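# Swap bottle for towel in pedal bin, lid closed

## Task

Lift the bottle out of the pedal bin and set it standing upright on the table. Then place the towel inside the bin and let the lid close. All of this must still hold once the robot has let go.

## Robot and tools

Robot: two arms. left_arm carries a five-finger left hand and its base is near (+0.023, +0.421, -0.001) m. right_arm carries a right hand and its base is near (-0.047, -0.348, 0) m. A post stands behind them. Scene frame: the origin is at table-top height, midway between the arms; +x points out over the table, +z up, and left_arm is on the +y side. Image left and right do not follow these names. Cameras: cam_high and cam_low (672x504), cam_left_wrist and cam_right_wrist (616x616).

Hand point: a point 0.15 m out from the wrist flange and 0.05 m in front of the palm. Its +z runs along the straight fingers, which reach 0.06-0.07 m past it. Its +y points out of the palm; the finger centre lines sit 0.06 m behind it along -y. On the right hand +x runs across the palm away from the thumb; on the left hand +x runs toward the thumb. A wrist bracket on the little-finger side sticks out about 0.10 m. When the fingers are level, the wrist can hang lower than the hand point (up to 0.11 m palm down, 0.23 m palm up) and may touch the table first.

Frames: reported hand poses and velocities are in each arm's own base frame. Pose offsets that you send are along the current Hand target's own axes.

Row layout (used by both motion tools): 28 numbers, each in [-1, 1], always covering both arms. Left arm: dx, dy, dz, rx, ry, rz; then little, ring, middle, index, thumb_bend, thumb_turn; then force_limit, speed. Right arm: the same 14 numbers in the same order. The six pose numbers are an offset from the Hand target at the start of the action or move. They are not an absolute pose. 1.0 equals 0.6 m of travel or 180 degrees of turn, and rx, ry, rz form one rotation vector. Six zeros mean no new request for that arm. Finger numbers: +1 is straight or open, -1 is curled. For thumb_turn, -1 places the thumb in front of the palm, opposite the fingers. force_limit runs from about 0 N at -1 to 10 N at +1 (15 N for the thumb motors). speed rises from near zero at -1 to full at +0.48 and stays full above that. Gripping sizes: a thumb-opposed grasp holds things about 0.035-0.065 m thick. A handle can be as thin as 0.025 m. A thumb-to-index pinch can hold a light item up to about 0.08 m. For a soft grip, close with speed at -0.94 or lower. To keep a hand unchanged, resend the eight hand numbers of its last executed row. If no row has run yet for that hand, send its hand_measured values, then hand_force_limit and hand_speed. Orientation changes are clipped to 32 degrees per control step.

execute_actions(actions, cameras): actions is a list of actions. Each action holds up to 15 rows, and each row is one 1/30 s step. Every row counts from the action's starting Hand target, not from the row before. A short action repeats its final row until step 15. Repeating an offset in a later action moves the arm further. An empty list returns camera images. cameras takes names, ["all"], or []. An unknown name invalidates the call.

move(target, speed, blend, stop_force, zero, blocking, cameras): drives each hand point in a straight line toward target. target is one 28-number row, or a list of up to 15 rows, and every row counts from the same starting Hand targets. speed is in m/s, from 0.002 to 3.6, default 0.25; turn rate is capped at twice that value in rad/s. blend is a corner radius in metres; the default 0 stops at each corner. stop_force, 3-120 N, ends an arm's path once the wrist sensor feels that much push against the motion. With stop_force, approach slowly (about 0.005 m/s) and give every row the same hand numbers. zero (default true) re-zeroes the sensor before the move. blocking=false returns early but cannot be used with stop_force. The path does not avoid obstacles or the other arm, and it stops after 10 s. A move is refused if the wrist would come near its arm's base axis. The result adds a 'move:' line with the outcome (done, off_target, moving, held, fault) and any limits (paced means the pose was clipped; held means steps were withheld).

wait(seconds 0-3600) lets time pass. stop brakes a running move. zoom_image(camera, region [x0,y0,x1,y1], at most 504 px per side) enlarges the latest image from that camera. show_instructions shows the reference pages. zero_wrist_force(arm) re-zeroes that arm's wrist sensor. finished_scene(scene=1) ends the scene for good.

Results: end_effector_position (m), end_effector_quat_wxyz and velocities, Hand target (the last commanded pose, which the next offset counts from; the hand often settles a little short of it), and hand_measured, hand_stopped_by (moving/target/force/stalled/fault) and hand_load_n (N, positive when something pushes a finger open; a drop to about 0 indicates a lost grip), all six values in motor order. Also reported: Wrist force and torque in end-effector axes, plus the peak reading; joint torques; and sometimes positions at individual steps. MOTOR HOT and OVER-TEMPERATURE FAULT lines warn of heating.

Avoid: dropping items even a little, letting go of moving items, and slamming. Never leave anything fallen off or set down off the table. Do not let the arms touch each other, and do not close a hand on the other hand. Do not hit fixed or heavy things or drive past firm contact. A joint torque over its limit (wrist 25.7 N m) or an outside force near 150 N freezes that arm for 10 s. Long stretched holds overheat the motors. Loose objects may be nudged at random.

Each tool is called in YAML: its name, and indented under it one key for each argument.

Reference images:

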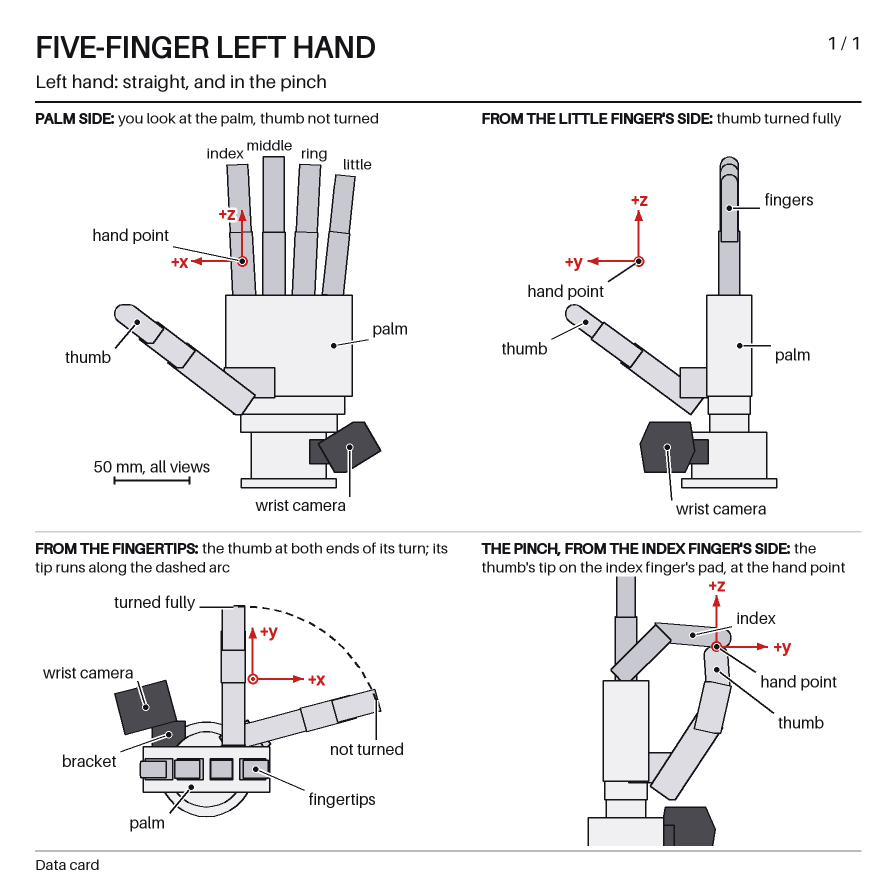

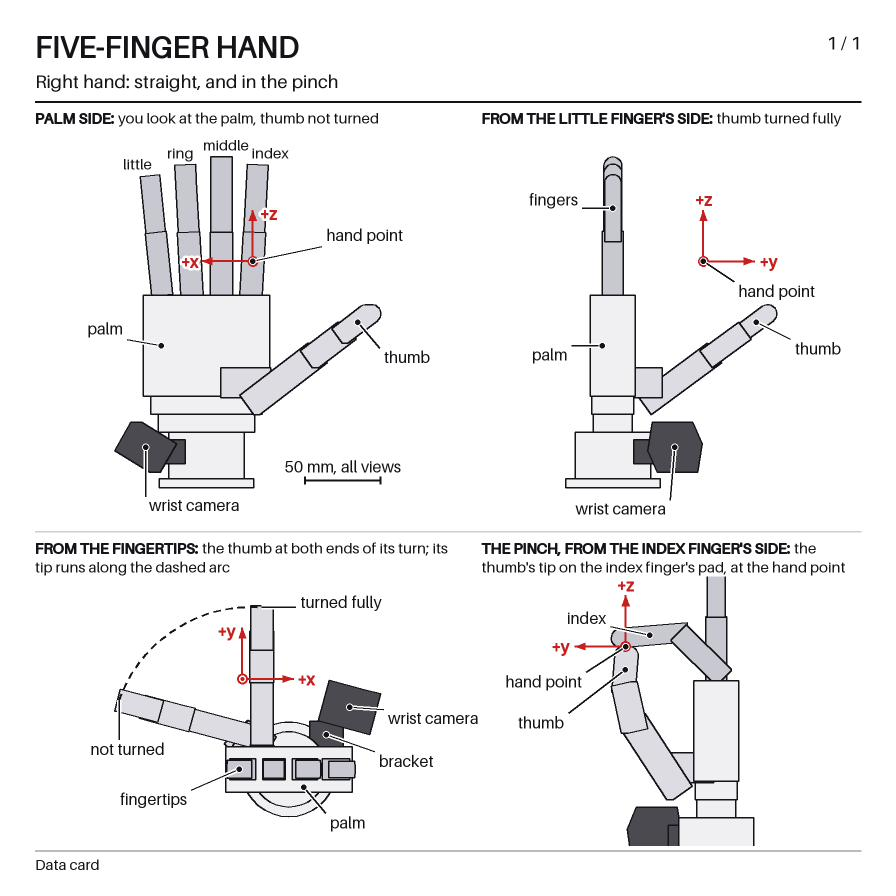

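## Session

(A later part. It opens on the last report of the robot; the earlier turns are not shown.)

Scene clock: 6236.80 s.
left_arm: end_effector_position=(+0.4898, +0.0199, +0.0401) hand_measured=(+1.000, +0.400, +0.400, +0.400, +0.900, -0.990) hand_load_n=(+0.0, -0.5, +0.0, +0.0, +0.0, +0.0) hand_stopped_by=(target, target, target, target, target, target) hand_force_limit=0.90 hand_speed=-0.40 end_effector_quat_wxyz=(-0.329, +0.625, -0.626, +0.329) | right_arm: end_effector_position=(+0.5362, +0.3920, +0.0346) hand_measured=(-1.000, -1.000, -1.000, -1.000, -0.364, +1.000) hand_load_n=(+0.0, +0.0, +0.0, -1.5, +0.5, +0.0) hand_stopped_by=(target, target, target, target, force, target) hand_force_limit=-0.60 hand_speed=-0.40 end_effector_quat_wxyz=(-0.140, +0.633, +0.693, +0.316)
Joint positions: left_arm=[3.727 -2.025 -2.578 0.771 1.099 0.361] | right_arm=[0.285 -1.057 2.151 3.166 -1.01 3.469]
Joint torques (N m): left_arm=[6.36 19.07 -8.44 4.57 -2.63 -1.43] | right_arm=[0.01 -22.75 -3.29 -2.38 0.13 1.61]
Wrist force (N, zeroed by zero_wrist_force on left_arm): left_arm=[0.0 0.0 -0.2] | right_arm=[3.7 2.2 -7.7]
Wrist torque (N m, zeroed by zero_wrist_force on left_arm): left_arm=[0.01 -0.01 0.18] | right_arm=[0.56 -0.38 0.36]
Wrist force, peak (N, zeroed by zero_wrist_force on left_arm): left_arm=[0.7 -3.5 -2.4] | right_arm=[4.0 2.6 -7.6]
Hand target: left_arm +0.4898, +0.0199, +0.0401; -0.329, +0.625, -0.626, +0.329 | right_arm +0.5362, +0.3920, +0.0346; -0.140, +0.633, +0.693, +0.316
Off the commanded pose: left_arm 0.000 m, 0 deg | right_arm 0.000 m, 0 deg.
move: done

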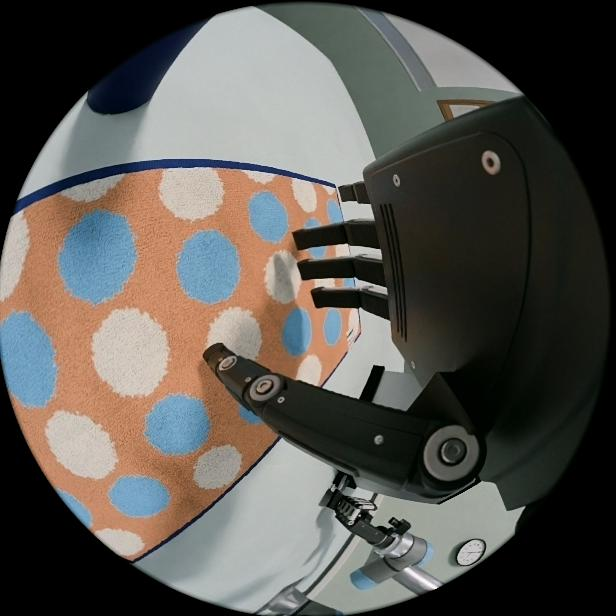

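move:
  target: [0,0.0304,0.0206,0,0,0,1,0.4,0.4,0.4,0.9,-0.99,0.9,-0.4,0,0,0,0,0,0,-1,-1,-1,-1,-0.8,1,-0.6,-0.4]
  speed: 0.006
  stop_force: 4
  cameras: ["cam_left_wrist"]

Scene clock: 6250.00 s.
left_arm: end_effector_position=(+0.4897, +0.0200, +0.0259) hand_measured=(+1.000, +0.400, +0.400, +0.400, +0.900, -0.990) hand_load_n=(+0.0, +0.0, +0.0, +0.0, +0.0, +0.0) hand_stopped_by=(target, target, target, target, target, target) hand_force_limit=0.90 hand_speed=-0.40 end_effector_quat_wxyz=(-0.329, +0.625, -0.626, +0.329) | right_arm: end_effector_position=(+0.5362, +0.3920, +0.0346) hand_measured=(-1.000, -1.000, -1.000, -1.000, -0.364, +1.000) hand_load_n=(+0.0, +0.0, +0.0, -1.0, +0.5, +0.0) hand_stopped_by=(target, target, target, target, force, target) hand_force_limit=-0.60 hand_speed=-0.40 end_effector_quat_wxyz=(-0.140, +0.633, +0.693, +0.316)
Joint positions: left_arm=[3.727 -2.087 -2.575 0.831 1.099 0.361] | right_arm=[0.285 -1.057 2.151 3.166 -1.01 3.469]
Joint torques (N m): left_arm=[3.07 31.2 2.37 0.42 -1.34 1.49] | right_arm=[0.12 -23.24 -4.47 -2.27 0.15 1.68]
Wrist force (N, zeroed by zero_wrist_force on left_arm): left_arm=[0.3 -2.9 -1.9] | right_arm=[3.9 2.3 -7.6]
Wrist torque (N m, zeroed by zero_wrist_force on left_arm): left_arm=[-0.14 -0.09 0.07] | right_arm=[0.57 -0.40 0.38]
Wrist force, peak (N, zeroed by zero_wrist_force on left_arm): left_arm=[0.6 -4.5 -2.6] | right_arm=[3.8 2.4 -7.8]
Hand target: left_arm +0.4897, +0.0200, +0.0259; -0.329, +0.625, -0.626, +0.329 (not the last commanded pose) | right_arm +0.5362, +0.3920, +0.0346; -0.140, +0.633, +0.693, +0.316
Off the commanded pose: left_arm 0.008 m, 0 deg | right_arm 0.000 m, 0 deg.
move: contact (left_arm)

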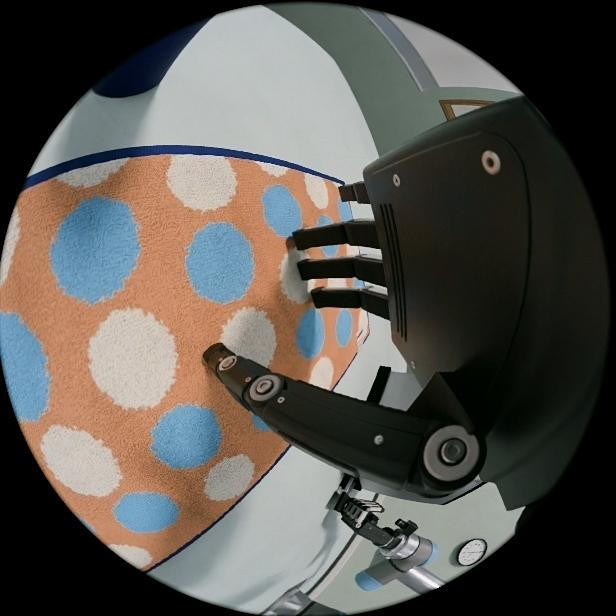

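move:
  target: [0,0.00055,0.00037,0,0,0,1,0.4,0.4,0.4,0.9,-0.99,0.9,-0.4,0,0,0,0,0,0,-1,-1,-1,-1,-0.8,1,-0.6,-0.4]
  speed: 0.004

Scene clock: 6255.70 s.
left_arm: end_effector_position=(+0.4897, +0.0199, +0.0255) hand_measured=(+1.000, +0.400, +0.400, +0.400, +0.900, -0.990) hand_load_n=(+0.0, +0.0, +0.0, +0.0, +0.0, +0.0) hand_stopped_by=(target, target, target, target, target, target) hand_force_limit=0.90 hand_speed=-0.40 end_effector_quat_wxyz=(-0.329, +0.625, -0.626, +0.329) | right_arm: end_effector_position=(+0.5362, +0.3920, +0.0346) hand_measured=(-1.000, -1.000, -1.000, -1.000, -0.364, +1.000) hand_load_n=(+0.0, +0.5, +0.0, -1.5, +0.0, +0.0) hand_stopped_by=(target, target, target, target, force, target) hand_force_limit=-0.60 hand_speed=-0.40 end_effector_quat_wxyz=(-0.140, +0.633, +0.693, +0.316)
Joint positions: left_arm=[3.727 -2.089 -2.576 0.833 1.099 0.361] | right_arm=[0.285 -1.057 2.151 3.166 -1.01 3.469]
Joint torques (N m): left_arm=[-3.97 16.74 6.03 3.44 0.14 0.43] | right_arm=[-0.84 -22.52 -4.54 -2.51 0.28 1.72]
Wrist force (N, zeroed by zero_wrist_force on left_arm): left_arm=[0.6 -5.9 -3.6] | right_arm=[3.7 2.5 -7.4]
Wrist torque (N m, zeroed by zero_wrist_force on left_arm): left_arm=[-0.34 -0.16 0.15] | right_arm=[0.58 -0.38 0.37]
Wrist force, peak (N, zeroed by zero_wrist_force on left_arm): left_arm=[0.6 -5.8 -3.7] | right_arm=[3.9 2.5 -7.7]
Hand target: left_arm +0.4897, +0.0200, +0.0255; -0.329, +0.625, -0.626, +0.329 | right_arm +0.5362, +0.3920, +0.0346; -0.140, +0.633, +0.693, +0.316
Off the commanded pose: left_arm 0.000 m, 0 deg | right_arm 0.000 m, 0 deg.
move: done

move:
  target: [0,-0.0138,-0.0094,0,0,0,1,0.4,0.4,0.4,0.9,-0.99,0.9,-0.4,0,0,0,0,0,0,-1,-1,-1,-1,-0.8,1,-0.6,-0.4]
  speed: 0.02

move:
  target: [0,0,0,0,0,0,1,0.4,0.4,0.4,0.5,-0.99,0.9,-0.4,0,0,0,0,0,0,-1,-1,-1,-1,-0.8,1,-0.6,-0.4]
  speed: 0.02

move:
  target: [0,0.0207,0.0141,0,0,0,1,0.4,0.4,0.4,0.5,-0.99,0.9,-0.4,0,0,0,0,0,0,-1,-1,-1,-1,-0.8,1,-0.6,-0.4]
  speed: 0.005
  stop_force: 4
  cameras: ["cam_left_wrist"]

Scene clock: 6275.53 s.
left_arm: end_effector_position=(+0.4898, +0.0199, +0.0355) hand_measured=(+1.000, +0.400, +0.400, +0.400, +0.900, -0.990) hand_load_n=(+0.0, +0.0, +0.0, -0.5, +0.0, +0.0) hand_stopped_by=(target, target, target, target, target, target) hand_force_limit=0.90 hand_speed=-0.40 end_effector_quat_wxyz=(-0.329, +0.625, -0.626, +0.329) | right_arm: end_effector_position=(+0.5362, +0.3920, +0.0346) hand_measured=(-1.000, -1.000, -1.000, -1.000, -0.364, +1.000) hand_load_n=(+0.0, +0.0, +0.0, -1.5, +0.0, +0.0) hand_stopped_by=(target, target, target, target, force, target) hand_force_limit=-0.60 hand_speed=-0.40 end_effector_quat_wxyz=(-0.140, +0.633, +0.693, +0.316)
Joint positions: left_arm=[3.727 -2.045 -2.577 0.791 1.099 0.361] | right_arm=[0.285 -1.057 2.151 3.166 -1.01 3.469]
Joint torques (N m): left_arm=[-8.45 31.54 -9.02 0.9 0.62 0.29] | right_arm=[0.56 -23.13 -3.62 -2.46 0.09 1.52]
Wrist force (N, zeroed by zero_wrist_force on left_arm): left_arm=[-0.1 0.0 0.2] | right_arm=[3.7 2.2 -7.6]
Wrist torque (N m, zeroed by zero_wrist_force on left_arm): left_arm=[0.00 0.01 -0.01] | right_arm=[0.55 -0.38 0.36]
Wrist force, peak (N, zeroed by zero_wrist_force on left_arm): left_arm=[0.6 -5.9 -3.9] | right_arm=[3.8 2.5 -7.8]
Hand target: left_arm +0.4898, +0.0199, +0.0355; -0.329, +0.625, -0.626, +0.329 | right_arm +0.5362, +0.3920, +0.0346; -0.140, +0.633, +0.693, +0.316
Off the commanded pose: left_arm 0.000 m, 0 deg | right_arm 0.000 m, 0 deg.
move: done

Scene clock: 6276.27 s.
left_arm: end_effector_position=(+0.4897, +0.0199, +0.0355) hand_measured=(+1.000, +0.400, +0.400, +0.400, +0.500, -0.990) hand_load_n=(+0.0, +0.0, +0.0, +0.0, +0.0, +0.0) hand_stopped_by=(target, target, target, target, target, target) hand_force_limit=0.90 hand_speed=-0.40 end_effector_quat_wxyz=(-0.329, +0.625, -0.626, +0.329) | right_arm: end_effector_position=(+0.5362, +0.3920, +0.0346) hand_measured=(-1.000, -1.000, -1.000, -1.000, -0.364, +1.000) hand_load_n=(+0.0, +0.0, +0.0, -1.5, +0.5, +0.0) hand_stopped_by=(target, target, target, target, force, target) hand_force_limit=-0.60 hand_speed=-0.40 end_effector_quat_wxyz=(-0.140, +0.633, +0.693, +0.316)
Joint positions: left_arm=[3.727 -2.045 -2.577 0.791 1.099 0.361] | right_arm=[0.285 -1.057 2.151 3.166 -1.01 3.469]
Joint torques (N m): left_arm=[-7.35 31.63 -7.28 1.01 1 1.46] | right_arm=[0.9 -23.6 -2.88 -2.47 0.18 1.73]
Wrist force (N, zeroed by zero_wrist_force on left_arm): left_arm=[0.0 0.1 0.0] | right_arm=[3.9 2.3 -7.6]
Wrist torque (N m, zeroed by zero_wrist_force on left_arm): left_arm=[0.02 -0.01 -0.01] | right_arm=[0.57 -0.41 0.38]
Wrist force, peak (N, zeroed by zero_wrist_force on left_arm): left_arm=[-0.2 0.3 0.0] | right_arm=[3.8 2.5 -7.6]
Hand target: left_arm +0.4898, +0.0199, +0.0355; -0.329, +0.625, -0.626, +0.329 | right_arm +0.5362, +0.3920, +0.0346; -0.140, +0.633, +0.693, +0.316
Off the commanded pose: left_arm 0.000 m, 0 deg | right_arm 0.000 m, 0 deg.
move: done

Scene clock: 6279.20 s.
left_arm: end_effector_position=(+0.4897, +0.0200, +0.0257) hand_measured=(+1.000, +0.400, +0.400, +0.400, +0.500, -0.990) hand_load_n=(+0.0, +0.0, +0.0, +0.0, +0.0, +0.0) hand_stopped_by=(target, target, target, target, target, target) hand_force_limit=0.90 hand_speed=-0.40 end_effector_quat_wxyz=(-0.329, +0.625, -0.626, +0.329) | right_arm: end_effector_position=(+0.5362, +0.3920, +0.0346) hand_measured=(-1.000, -1.000, -1.000, -1.000, -0.364, +1.000) hand_load_n=(+0.0, +0.0, +0.0, -1.5, +0.0, +0.0) hand_stopped_by=(target, target, target, target, force, target) hand_force_limit=-0.60 hand_speed=-0.40 end_effector_quat_wxyz=(-0.140, +0.633, +0.693, +0.316)
Joint positions: left_arm=[3.727 -2.088 -2.575 0.832 1.099 0.361] | right_arm=[0.285 -1.057 2.151 3.166 -1.01 3.469]
Joint torques (N m): left_arm=[3.3 31.35 5.56 0.6 -1.95 1.73] | right_arm=[0.2 -22.71 -5.15 -2.42 0.1 1.63]
Wrist force (N, zeroed by zero_wrist_force on left_arm): left_arm=[0.3 -3.0 -1.8] | right_arm=[4.0 2.6 -7.5]
Wrist torque (N m, zeroed by zero_wrist_force on left_arm): left_arm=[-0.13 -0.08 0.08] | right_arm=[0.62 -0.43 0.39]
Wrist force, peak (N, zeroed by zero_wrist_force on left_arm): left_arm=[0.4 -4.0 -2.4] | right_arm=[3.9 2.5 -7.8]
Hand target: left_arm +0.4897, +0.0200, +0.0257; -0.329, +0.625, -0.626, +0.329 (not the last commanded pose) | right_arm +0.5362, +0.3920, +0.0346; -0.140, +0.633, +0.693, +0.316
Off the commanded pose: left_arm 0.005 m, 0 deg | right_arm 0.000 m, 0 deg.
move: contact (left_arm)

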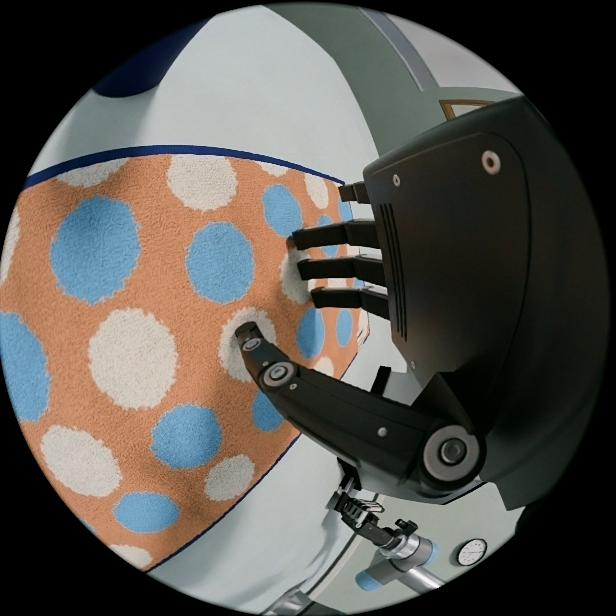

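move:
  target: [0,-0.011,-0.0075,0,0,0,1,0.1,0.1,0.1,0.3,-0.99,0.9,-0.4,0,0,0,0,0,0,-1,-1,-1,-1,-0.8,1,-0.6,-0.4]
  speed: 0.02

move:
  target: [0,0.0207,0.0141,0,0,0,1,0.1,0.1,0.1,0.3,-0.99,0.9,-0.4,0,0,0,0,0,0,-1,-1,-1,-1,-0.8,1,-0.6,-0.4]
  speed: 0.005
  stop_force: 4

move:
  target: [0,-0.011,-0.0075,0,0,0,1,-0.1,-0.1,-0.1,0.1,-0.99,0.9,-0.4,0,0,0,0,0,0,-1,-1,-1,-1,-0.8,1,-0.6,-0.4]
  speed: 0.02

move:
  target: [0,0.0247,0.0168,0,0,0,1,-0.1,-0.1,-0.1,0.1,-0.99,0.9,-0.4,0,0,0,0,0,0,-1,-1,-1,-1,-0.8,1,-0.6,-0.4]
  speed: 0.005
  stop_force: 4
  cameras: ["cam_left_wrist"]

Scene clock: 6327.10 s.
left_arm: end_effector_position=(+0.4897, +0.0199, +0.0336) hand_measured=(+1.000, +0.100, +0.100, +0.100, +0.300, -0.990) hand_load_n=(+0.0, +0.0, +0.0, +0.0, +0.0, +0.0) hand_stopped_by=(target, target, target, target, target, target) hand_force_limit=0.90 hand_speed=-0.40 end_effector_quat_wxyz=(-0.329, +0.625, -0.626, +0.329) | right_arm: end_effector_position=(+0.5362, +0.3920, +0.0346) hand_measured=(-1.000, -1.000, -1.000, -1.000, -0.364, +1.000) hand_load_n=(+0.0, +0.0, +0.5, -1.5, +0.5, +0.0) hand_stopped_by=(target, target, target, target, force, target) hand_force_limit=-0.60 hand_speed=-0.40 end_effector_quat_wxyz=(-0.140, +0.633, +0.693, +0.316)
Joint positions: left_arm=[3.727 -2.053 -2.577 0.799 1.099 0.361] | right_arm=[0.285 -1.057 2.151 3.166 -1.01 3.469]
Joint torques (N m): left_arm=[-7.44 31.67 -8.89 0.81 0.59 -0.07] | right_arm=[0.19 -23.53 -3.53 -2.46 -0.14 1.52]
Wrist force (N, zeroed by zero_wrist_force on left_arm): left_arm=[0.2 0.1 -0.1] | right_arm=[3.7 2.3 -7.5]
Wrist torque (N m, zeroed by zero_wrist_force on left_arm): left_arm=[0.03 -0.05 0.01] | right_arm=[0.58 -0.39 0.36]
Wrist force, peak (N, zeroed by zero_wrist_force on left_arm): left_arm=[0.0 -6.7 -1.6] | right_arm=[4.0 2.5 -7.6]
Hand target: left_arm +0.4897, +0.0199, +0.0337; -0.329, +0.625, -0.626, +0.329 | right_arm +0.5362, +0.3920, +0.0346; -0.140, +0.633, +0.693, +0.316
Off the commanded pose: left_arm 0.000 m, 0 deg | right_arm 0.000 m, 0 deg.
move: done

Scene clock: 6329.40 s.
left_arm: end_effector_position=(+0.4897, +0.0200, +0.0271) hand_measured=(+1.000, +0.100, +0.100, +0.100, +0.300, -0.990) hand_load_n=(+0.0, +0.0, +0.0, +0.0, +0.0, +0.0) hand_stopped_by=(target, target, target, target, target, target) hand_force_limit=0.90 hand_speed=-0.40 end_effector_quat_wxyz=(-0.330, +0.625, -0.626, +0.329) | right_arm: end_effector_position=(+0.5362, +0.3920, +0.0346) hand_measured=(-1.000, -1.000, -1.000, -1.000, -0.364, +1.000) hand_load_n=(+0.0, +0.0, +0.0, -1.0, +0.0, +0.0) hand_stopped_by=(target, target, target, target, force, target) hand_force_limit=-0.60 hand_speed=-0.40 end_effector_quat_wxyz=(-0.140, +0.633, +0.693, +0.316)
Joint positions: left_arm=[3.727 -2.082 -2.576 0.826 1.099 0.361] | right_arm=[0.285 -1.057 2.151 3.166 -1.01 3.469]
Joint torques (N m): left_arm=[0.62 30.38 4.62 0.39 -0.74 1.6] | right_arm=[0.72 -23.46 -4.83 -2.58 -0.02 1.55]
Wrist force (N, zeroed by zero_wrist_force on left_arm): left_arm=[0.3 -3.5 -1.1] | right_arm=[3.6 2.7 -7.6]
Wrist torque (N m, zeroed by zero_wrist_force on left_arm): left_arm=[-0.18 -0.07 0.09] | right_arm=[0.63 -0.37 0.37]
Wrist force, peak (N, zeroed by zero_wrist_force on left_arm): left_arm=[0.2 -4.9 -1.7] | right_arm=[3.9 2.6 -7.6]
Hand target: left_arm +0.4897, +0.0200, +0.0270; -0.329, +0.625, -0.626, +0.329 (not the last commanded pose) | right_arm +0.5362, +0.3920, +0.0346; -0.140, +0.633, +0.693, +0.316
Off the commanded pose: left_arm 0.008 m, 0 deg | right_arm 0.000 m, 0 deg.
move: contact (left_arm)

Scene clock: 6330.20 s.
left_arm: end_effector_position=(+0.4898, +0.0199, +0.0350) hand_measured=(+1.000, -0.100, -0.100, -0.100, +0.100, -0.990) hand_load_n=(+0.0, +0.0, +0.0, +0.0, +0.0, +0.0) hand_stopped_by=(target, target, target, target, target, target) hand_force_limit=0.90 hand_speed=-0.40 end_effector_quat_wxyz=(-0.329, +0.625, -0.626, +0.329) | right_arm: end_effector_position=(+0.5362, +0.3920, +0.0346) hand_measured=(-1.000, -1.000, -1.000, -1.000, -0.364, +1.000) hand_load_n=(+0.0, +0.5, +0.0, -1.5, +0.5, +0.0) hand_stopped_by=(target, target, target, target, force, target) hand_force_limit=-0.60 hand_speed=-0.40 end_effector_quat_wxyz=(-0.140, +0.633, +0.693, +0.316)
Joint positions: left_arm=[3.727 -2.047 -2.577 0.793 1.099 0.361] | right_arm=[0.285 -1.057 2.151 3.166 -1.01 3.469]
Joint torques (N m): left_arm=[-8.04 31.46 -8.89 0.91 1.11 -0.34] | right_arm=[0.86 -23.23 -4.72 -2.48 0.07 1.78]
Wrist force (N, zeroed by zero_wrist_force on left_arm): left_arm=[0.1 -0.2 0.1] | right_arm=[3.7 2.4 -7.5]
Wrist torque (N m, zeroed by zero_wrist_force on left_arm): left_arm=[-0.02 -0.02 0.01] | right_arm=[0.58 -0.39 0.37]
Wrist force, peak (N, zeroed by zero_wrist_force on left_arm): left_arm=[0.2 -3.6 -1.0] | right_arm=[3.9 2.4 -7.6]
Hand target: left_arm +0.4898, +0.0199, +0.0350; -0.329, +0.625, -0.626, +0.329 | right_arm +0.5362, +0.3920, +0.0346; -0.140, +0.633, +0.693, +0.316
Off the commanded pose: left_arm 0.000 m, 0 deg | right_arm 0.000 m, 0 deg.
move: done

Scene clock: 6333.40 s.
left_arm: end_effector_position=(+0.4897, +0.0200, +0.0238) hand_measured=(+1.000, -0.100, -0.100, -0.100, +0.100, -0.990) hand_load_n=(+0.0, +0.0, +0.0, +0.0, +0.0, +0.0) hand_stopped_by=(target, target, target, target, target, target) hand_force_limit=0.90 hand_speed=-0.40 end_effector_quat_wxyz=(-0.330, +0.625, -0.626, +0.329) | right_arm: end_effector_position=(+0.5362, +0.3920, +0.0346) hand_measured=(-1.000, -1.000, -1.000, -1.000, -0.364, +1.000) hand_load_n=(+0.0, +0.0, +0.0, -1.5, +0.5, -0.5) hand_stopped_by=(target, target, target, target, force, target) hand_force_limit=-0.60 hand_speed=-0.40 end_effector_quat_wxyz=(-0.140, +0.633, +0.693, +0.316)
Joint positions: left_arm=[3.727 -2.096 -2.575 0.84 1.099 0.361] | right_arm=[0.285 -1.057 2.151 3.166 -1.01 3.469]
Joint torques (N m): left_arm=[3.72 31.59 2.83 0.55 -1.76 1.66] | right_arm=[-0.05 -22.94 -4.34 -2.38 0.19 1.83]
Wrist force (N, zeroed by zero_wrist_force on left_arm): left_arm=[0.4 -4.0 -0.8] | right_arm=[3.9 2.5 -7.5]
Wrist torque (N m, zeroed by zero_wrist_force on left_arm): left_arm=[-0.24 -0.08 0.10] | right_arm=[0.60 -0.41 0.38]
Wrist force, peak (N, zeroed by zero_wrist_force on left_arm): left_arm=[0.5 -5.3 -0.9] | right_arm=[3.7 2.6 -7.8]
Hand target: left_arm +0.4897, +0.0200, +0.0238; -0.330, +0.625, -0.626, +0.329 (not the last commanded pose) | right_arm +0.5362, +0.3920, +0.0346; -0.140, +0.633, +0.693, +0.316
Off the commanded pose: left_arm 0.007 m, 0 deg | right_arm 0.000 m, 0 deg.
move: contact (left_arm)

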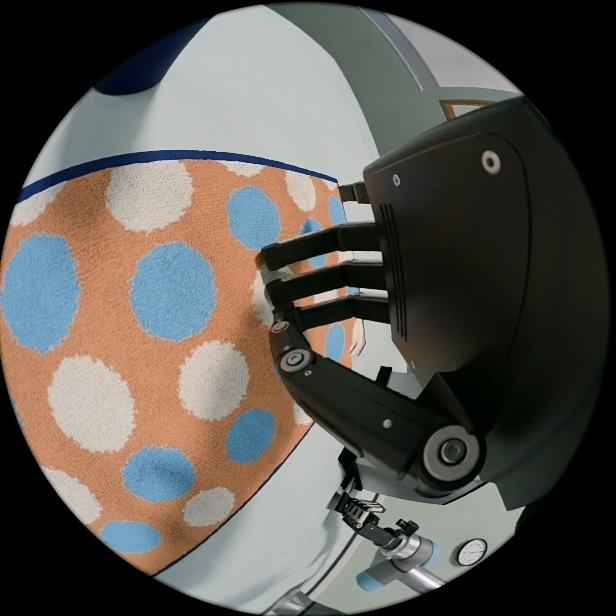

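move:
  target:
    - [0,-0.0166,-0.0113,0,0,0,1,-0.1,-0.1,-0.1,0.1,-0.99,0.9,-0.4,0,0,0,0,0,0,-1,-1,-1,-1,-0.8,1,-0.6,-0.4]
    - [0,-0.0166,-0.0113,0,0,0,1,0.1,0.1,0.1,1,-0.99,0.9,-0.4,0,0,0,0,0,0,-1,-1,-1,-1,-0.8,1,-0.6,-0.4]
  speed: 0.03
  cameras: ["cam_high"]

zoom_image:
  camera: "cam_high"
  region: [250, 300, 502, 500]

Scene clock: 6362.37 s.
left_arm: end_effector_position=(+0.4898, +0.0200, +0.0358) hand_measured=(+1.000, +0.100, +0.100, +0.100, +1.000, -0.990) hand_load_n=(+0.0, +0.0, +0.0, +0.0, +0.0, +0.0) hand_stopped_by=(target, target, target, target, target, target) hand_force_limit=0.90 hand_speed=-0.40 end_effector_quat_wxyz=(-0.329, +0.625, -0.626, +0.329) | right_arm: end_effector_position=(+0.5362, +0.3920, +0.0346) hand_measured=(-1.000, -1.000, -1.000, -1.000, -0.364, +1.000) hand_load_n=(+0.0, +0.0, +0.0, -1.0, +0.5, +0.0) hand_stopped_by=(target, target, target, target, force, target) hand_force_limit=-0.60 hand_speed=-0.40 end_effector_quat_wxyz=(-0.140, +0.633, +0.693, +0.316)
Joint positions: left_arm=[3.727 -2.043 -2.577 0.789 1.099 0.361] | right_arm=[0.285 -1.057 2.151 3.166 -1.01 3.469]
Joint torques (N m): left_arm=[-7.78 31.77 -1.54 1.12 1.02 1.61] | right_arm=[0.31 -22.34 -4.72 -2.55 0.11 1.72]
Wrist force (N, zeroed by zero_wrist_force on left_arm): left_arm=[0.3 0.0 0.0] | right_arm=[3.5 2.6 -7.6]
Wrist torque (N m, zeroed by zero_wrist_force on left_arm): left_arm=[0.01 -0.05 0.01] | right_arm=[0.61 -0.36 0.37]
Wrist force, peak (N, zeroed by zero_wrist_force on left_arm): left_arm=[0.3 -4.2 -0.9] | right_arm=[3.8 2.7 -7.7]
Hand target: left_arm +0.4898, +0.0200, +0.0358; -0.330, +0.625, -0.626, +0.329 | right_arm +0.5362, +0.3920, +0.0346; -0.140, +0.633, +0.693, +0.316
Off the commanded pose: left_arm 0.000 m, 0 deg | right_arm 0.000 m, 0 deg.
move: done

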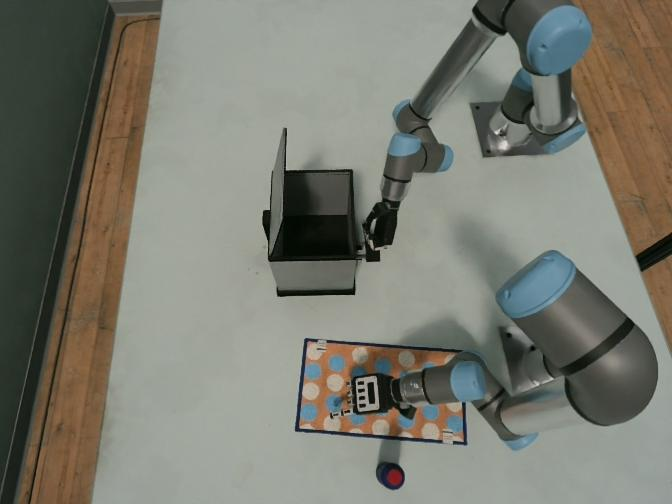

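Scaled by 2.000 from the camera's image (finer frame: 960x720).

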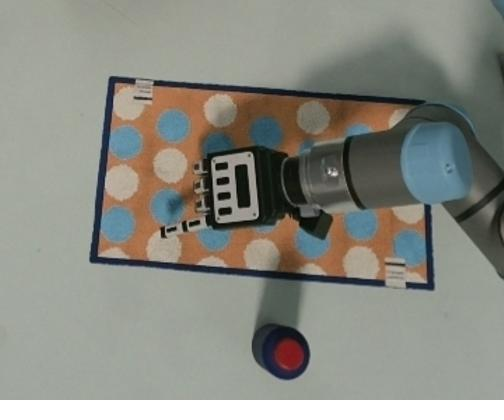

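move:
  target: [0,0.0328,-0.0483,0,0,0,1,0.1,0.1,0.1,1,-0.99,0.9,-0.4,0,0,0,0,0,0,-1,-1,-1,-1,-0.8,1,-0.6,-0.4]
  speed: 0.05

zero_wrist_force:
  arm: "left_arm"

move:
  target: [0,0.0207,0.0141,0,0,0,1,0.1,0.1,0.1,1,-0.99,0.9,-0.4,0,0,0,0,0,0,-1,-1,-1,-1,-0.8,1,-0.6,-0.4]
  speed: 0.005
  stop_force: 4
  cameras: ["cam_left_wrist"]

Scene clock: 6381.17 s.
left_arm: end_effector_position=(+0.4548, +0.0200, +0.0361) hand_measured=(+1.000, +0.100, +0.100, +0.100, +1.000, -0.990) hand_load_n=(+0.0, +0.0, +0.0, +0.0, +0.0, +0.0) hand_stopped_by=(target, target, target, target, target, target) hand_force_limit=0.90 hand_speed=-0.40 end_effector_quat_wxyz=(-0.330, +0.625, -0.626, +0.329) | right_arm: end_effector_position=(+0.5362, +0.3920, +0.0346) hand_measured=(-1.000, -1.000, -1.000, -1.000, -0.364, +1.000) hand_load_n=(+0.0, +0.0, +0.0, -1.0, +0.5, +0.0) hand_stopped_by=(target, target, target, target, force, target) hand_force_limit=-0.60 hand_speed=-0.40 end_effector_quat_wxyz=(-0.140, +0.633, +0.693, +0.316)
Joint positions: left_arm=[3.801 -2.025 -2.681 0.848 1.042 0.416] | right_arm=[0.285 -1.057 2.151 3.166 -1.01 3.469]
Joint torques (N m): left_arm=[6.06 29.38 -9.86 4.47 -2.75 1.94] | right_arm=[0.73 -23.28 -4.16 -2.37 0.18 1.68]
Wrist force (N, zeroed by zero_wrist_force on left_arm): left_arm=[0.1 -0.2 0.0] | right_arm=[3.8 2.4 -7.5]
Wrist torque (N m, zeroed by zero_wrist_force on left_arm): left_arm=[-0.01 -0.04 -0.17] | right_arm=[0.58 -0.40 0.38]
Wrist force, peak (N, zeroed by zero_wrist_force on left_arm): left_arm=[0.3 -0.3 0.5] | right_arm=[3.9 2.7 -7.7]
Hand target: left_arm +0.4547, +0.0200, +0.0361; -0.330, +0.625, -0.626, +0.329 | right_arm +0.5362, +0.3920, +0.0346; -0.140, +0.633, +0.693, +0.316
Off the commanded pose: left_arm 0.000 m, 0 deg | right_arm 0.000 m, 0 deg.
move: done

Wrist force sensor zeroed.

Scene clock: 6384.00 s.
left_arm: end_effector_position=(+0.4547, +0.0200, +0.0268) hand_measured=(+1.000, +0.100, +0.100, +0.100, +1.000, -0.990) hand_load_n=(+0.0, +0.0, +0.0, +0.0, +0.0, +0.0) hand_stopped_by=(target, target, target, target, target, target) hand_force_limit=0.90 hand_speed=-0.40 end_effector_quat_wxyz=(-0.330, +0.625, -0.626, +0.329) | right_arm: end_effector_position=(+0.5362, +0.3920, +0.0346) hand_measured=(-1.000, -1.000, -1.000, -1.000, -0.364, +1.000) hand_load_n=(+0.0, +0.0, +0.0, -1.5, +0.5, +0.0) hand_stopped_by=(target, target, target, target, force, target) hand_force_limit=-0.60 hand_speed=-0.40 end_effector_quat_wxyz=(-0.140, +0.633, +0.693, +0.316)
Joint positions: left_arm=[3.802 -2.074 -2.679 0.895 1.042 0.416] | right_arm=[0.285 -1.057 2.151 3.166 -1.01 3.469]
Joint torques (N m): left_arm=[3.42 28.56 1.73 0.33 -1.56 1.66] | right_arm=[1.05 -23.06 -3.95 -2.42 0.07 1.68]
Wrist force (N, zeroed by zero_wrist_force on left_arm): left_arm=[0.5 -3.4 -1.4] | right_arm=[3.9 2.4 -7.5]
Wrist torque (N m, zeroed by zero_wrist_force on left_arm): left_arm=[-0.14 -0.09 0.09] | right_arm=[0.58 -0.41 0.38]
Wrist force, peak (N, zeroed by zero_wrist_force on left_arm): left_arm=[0.5 -5.0 -1.7] | right_arm=[3.8 2.5 -7.9]
Hand target: left_arm +0.4547, +0.0200, +0.0268; -0.330, +0.625, -0.626, +0.329 (not the last commanded pose) | right_arm +0.5362, +0.3920, +0.0346; -0.140, +0.633, +0.693, +0.316
Off the commanded pose: left_arm 0.006 m, 0 deg | right_arm 0.000 m, 0 deg.
move: contact (left_arm)

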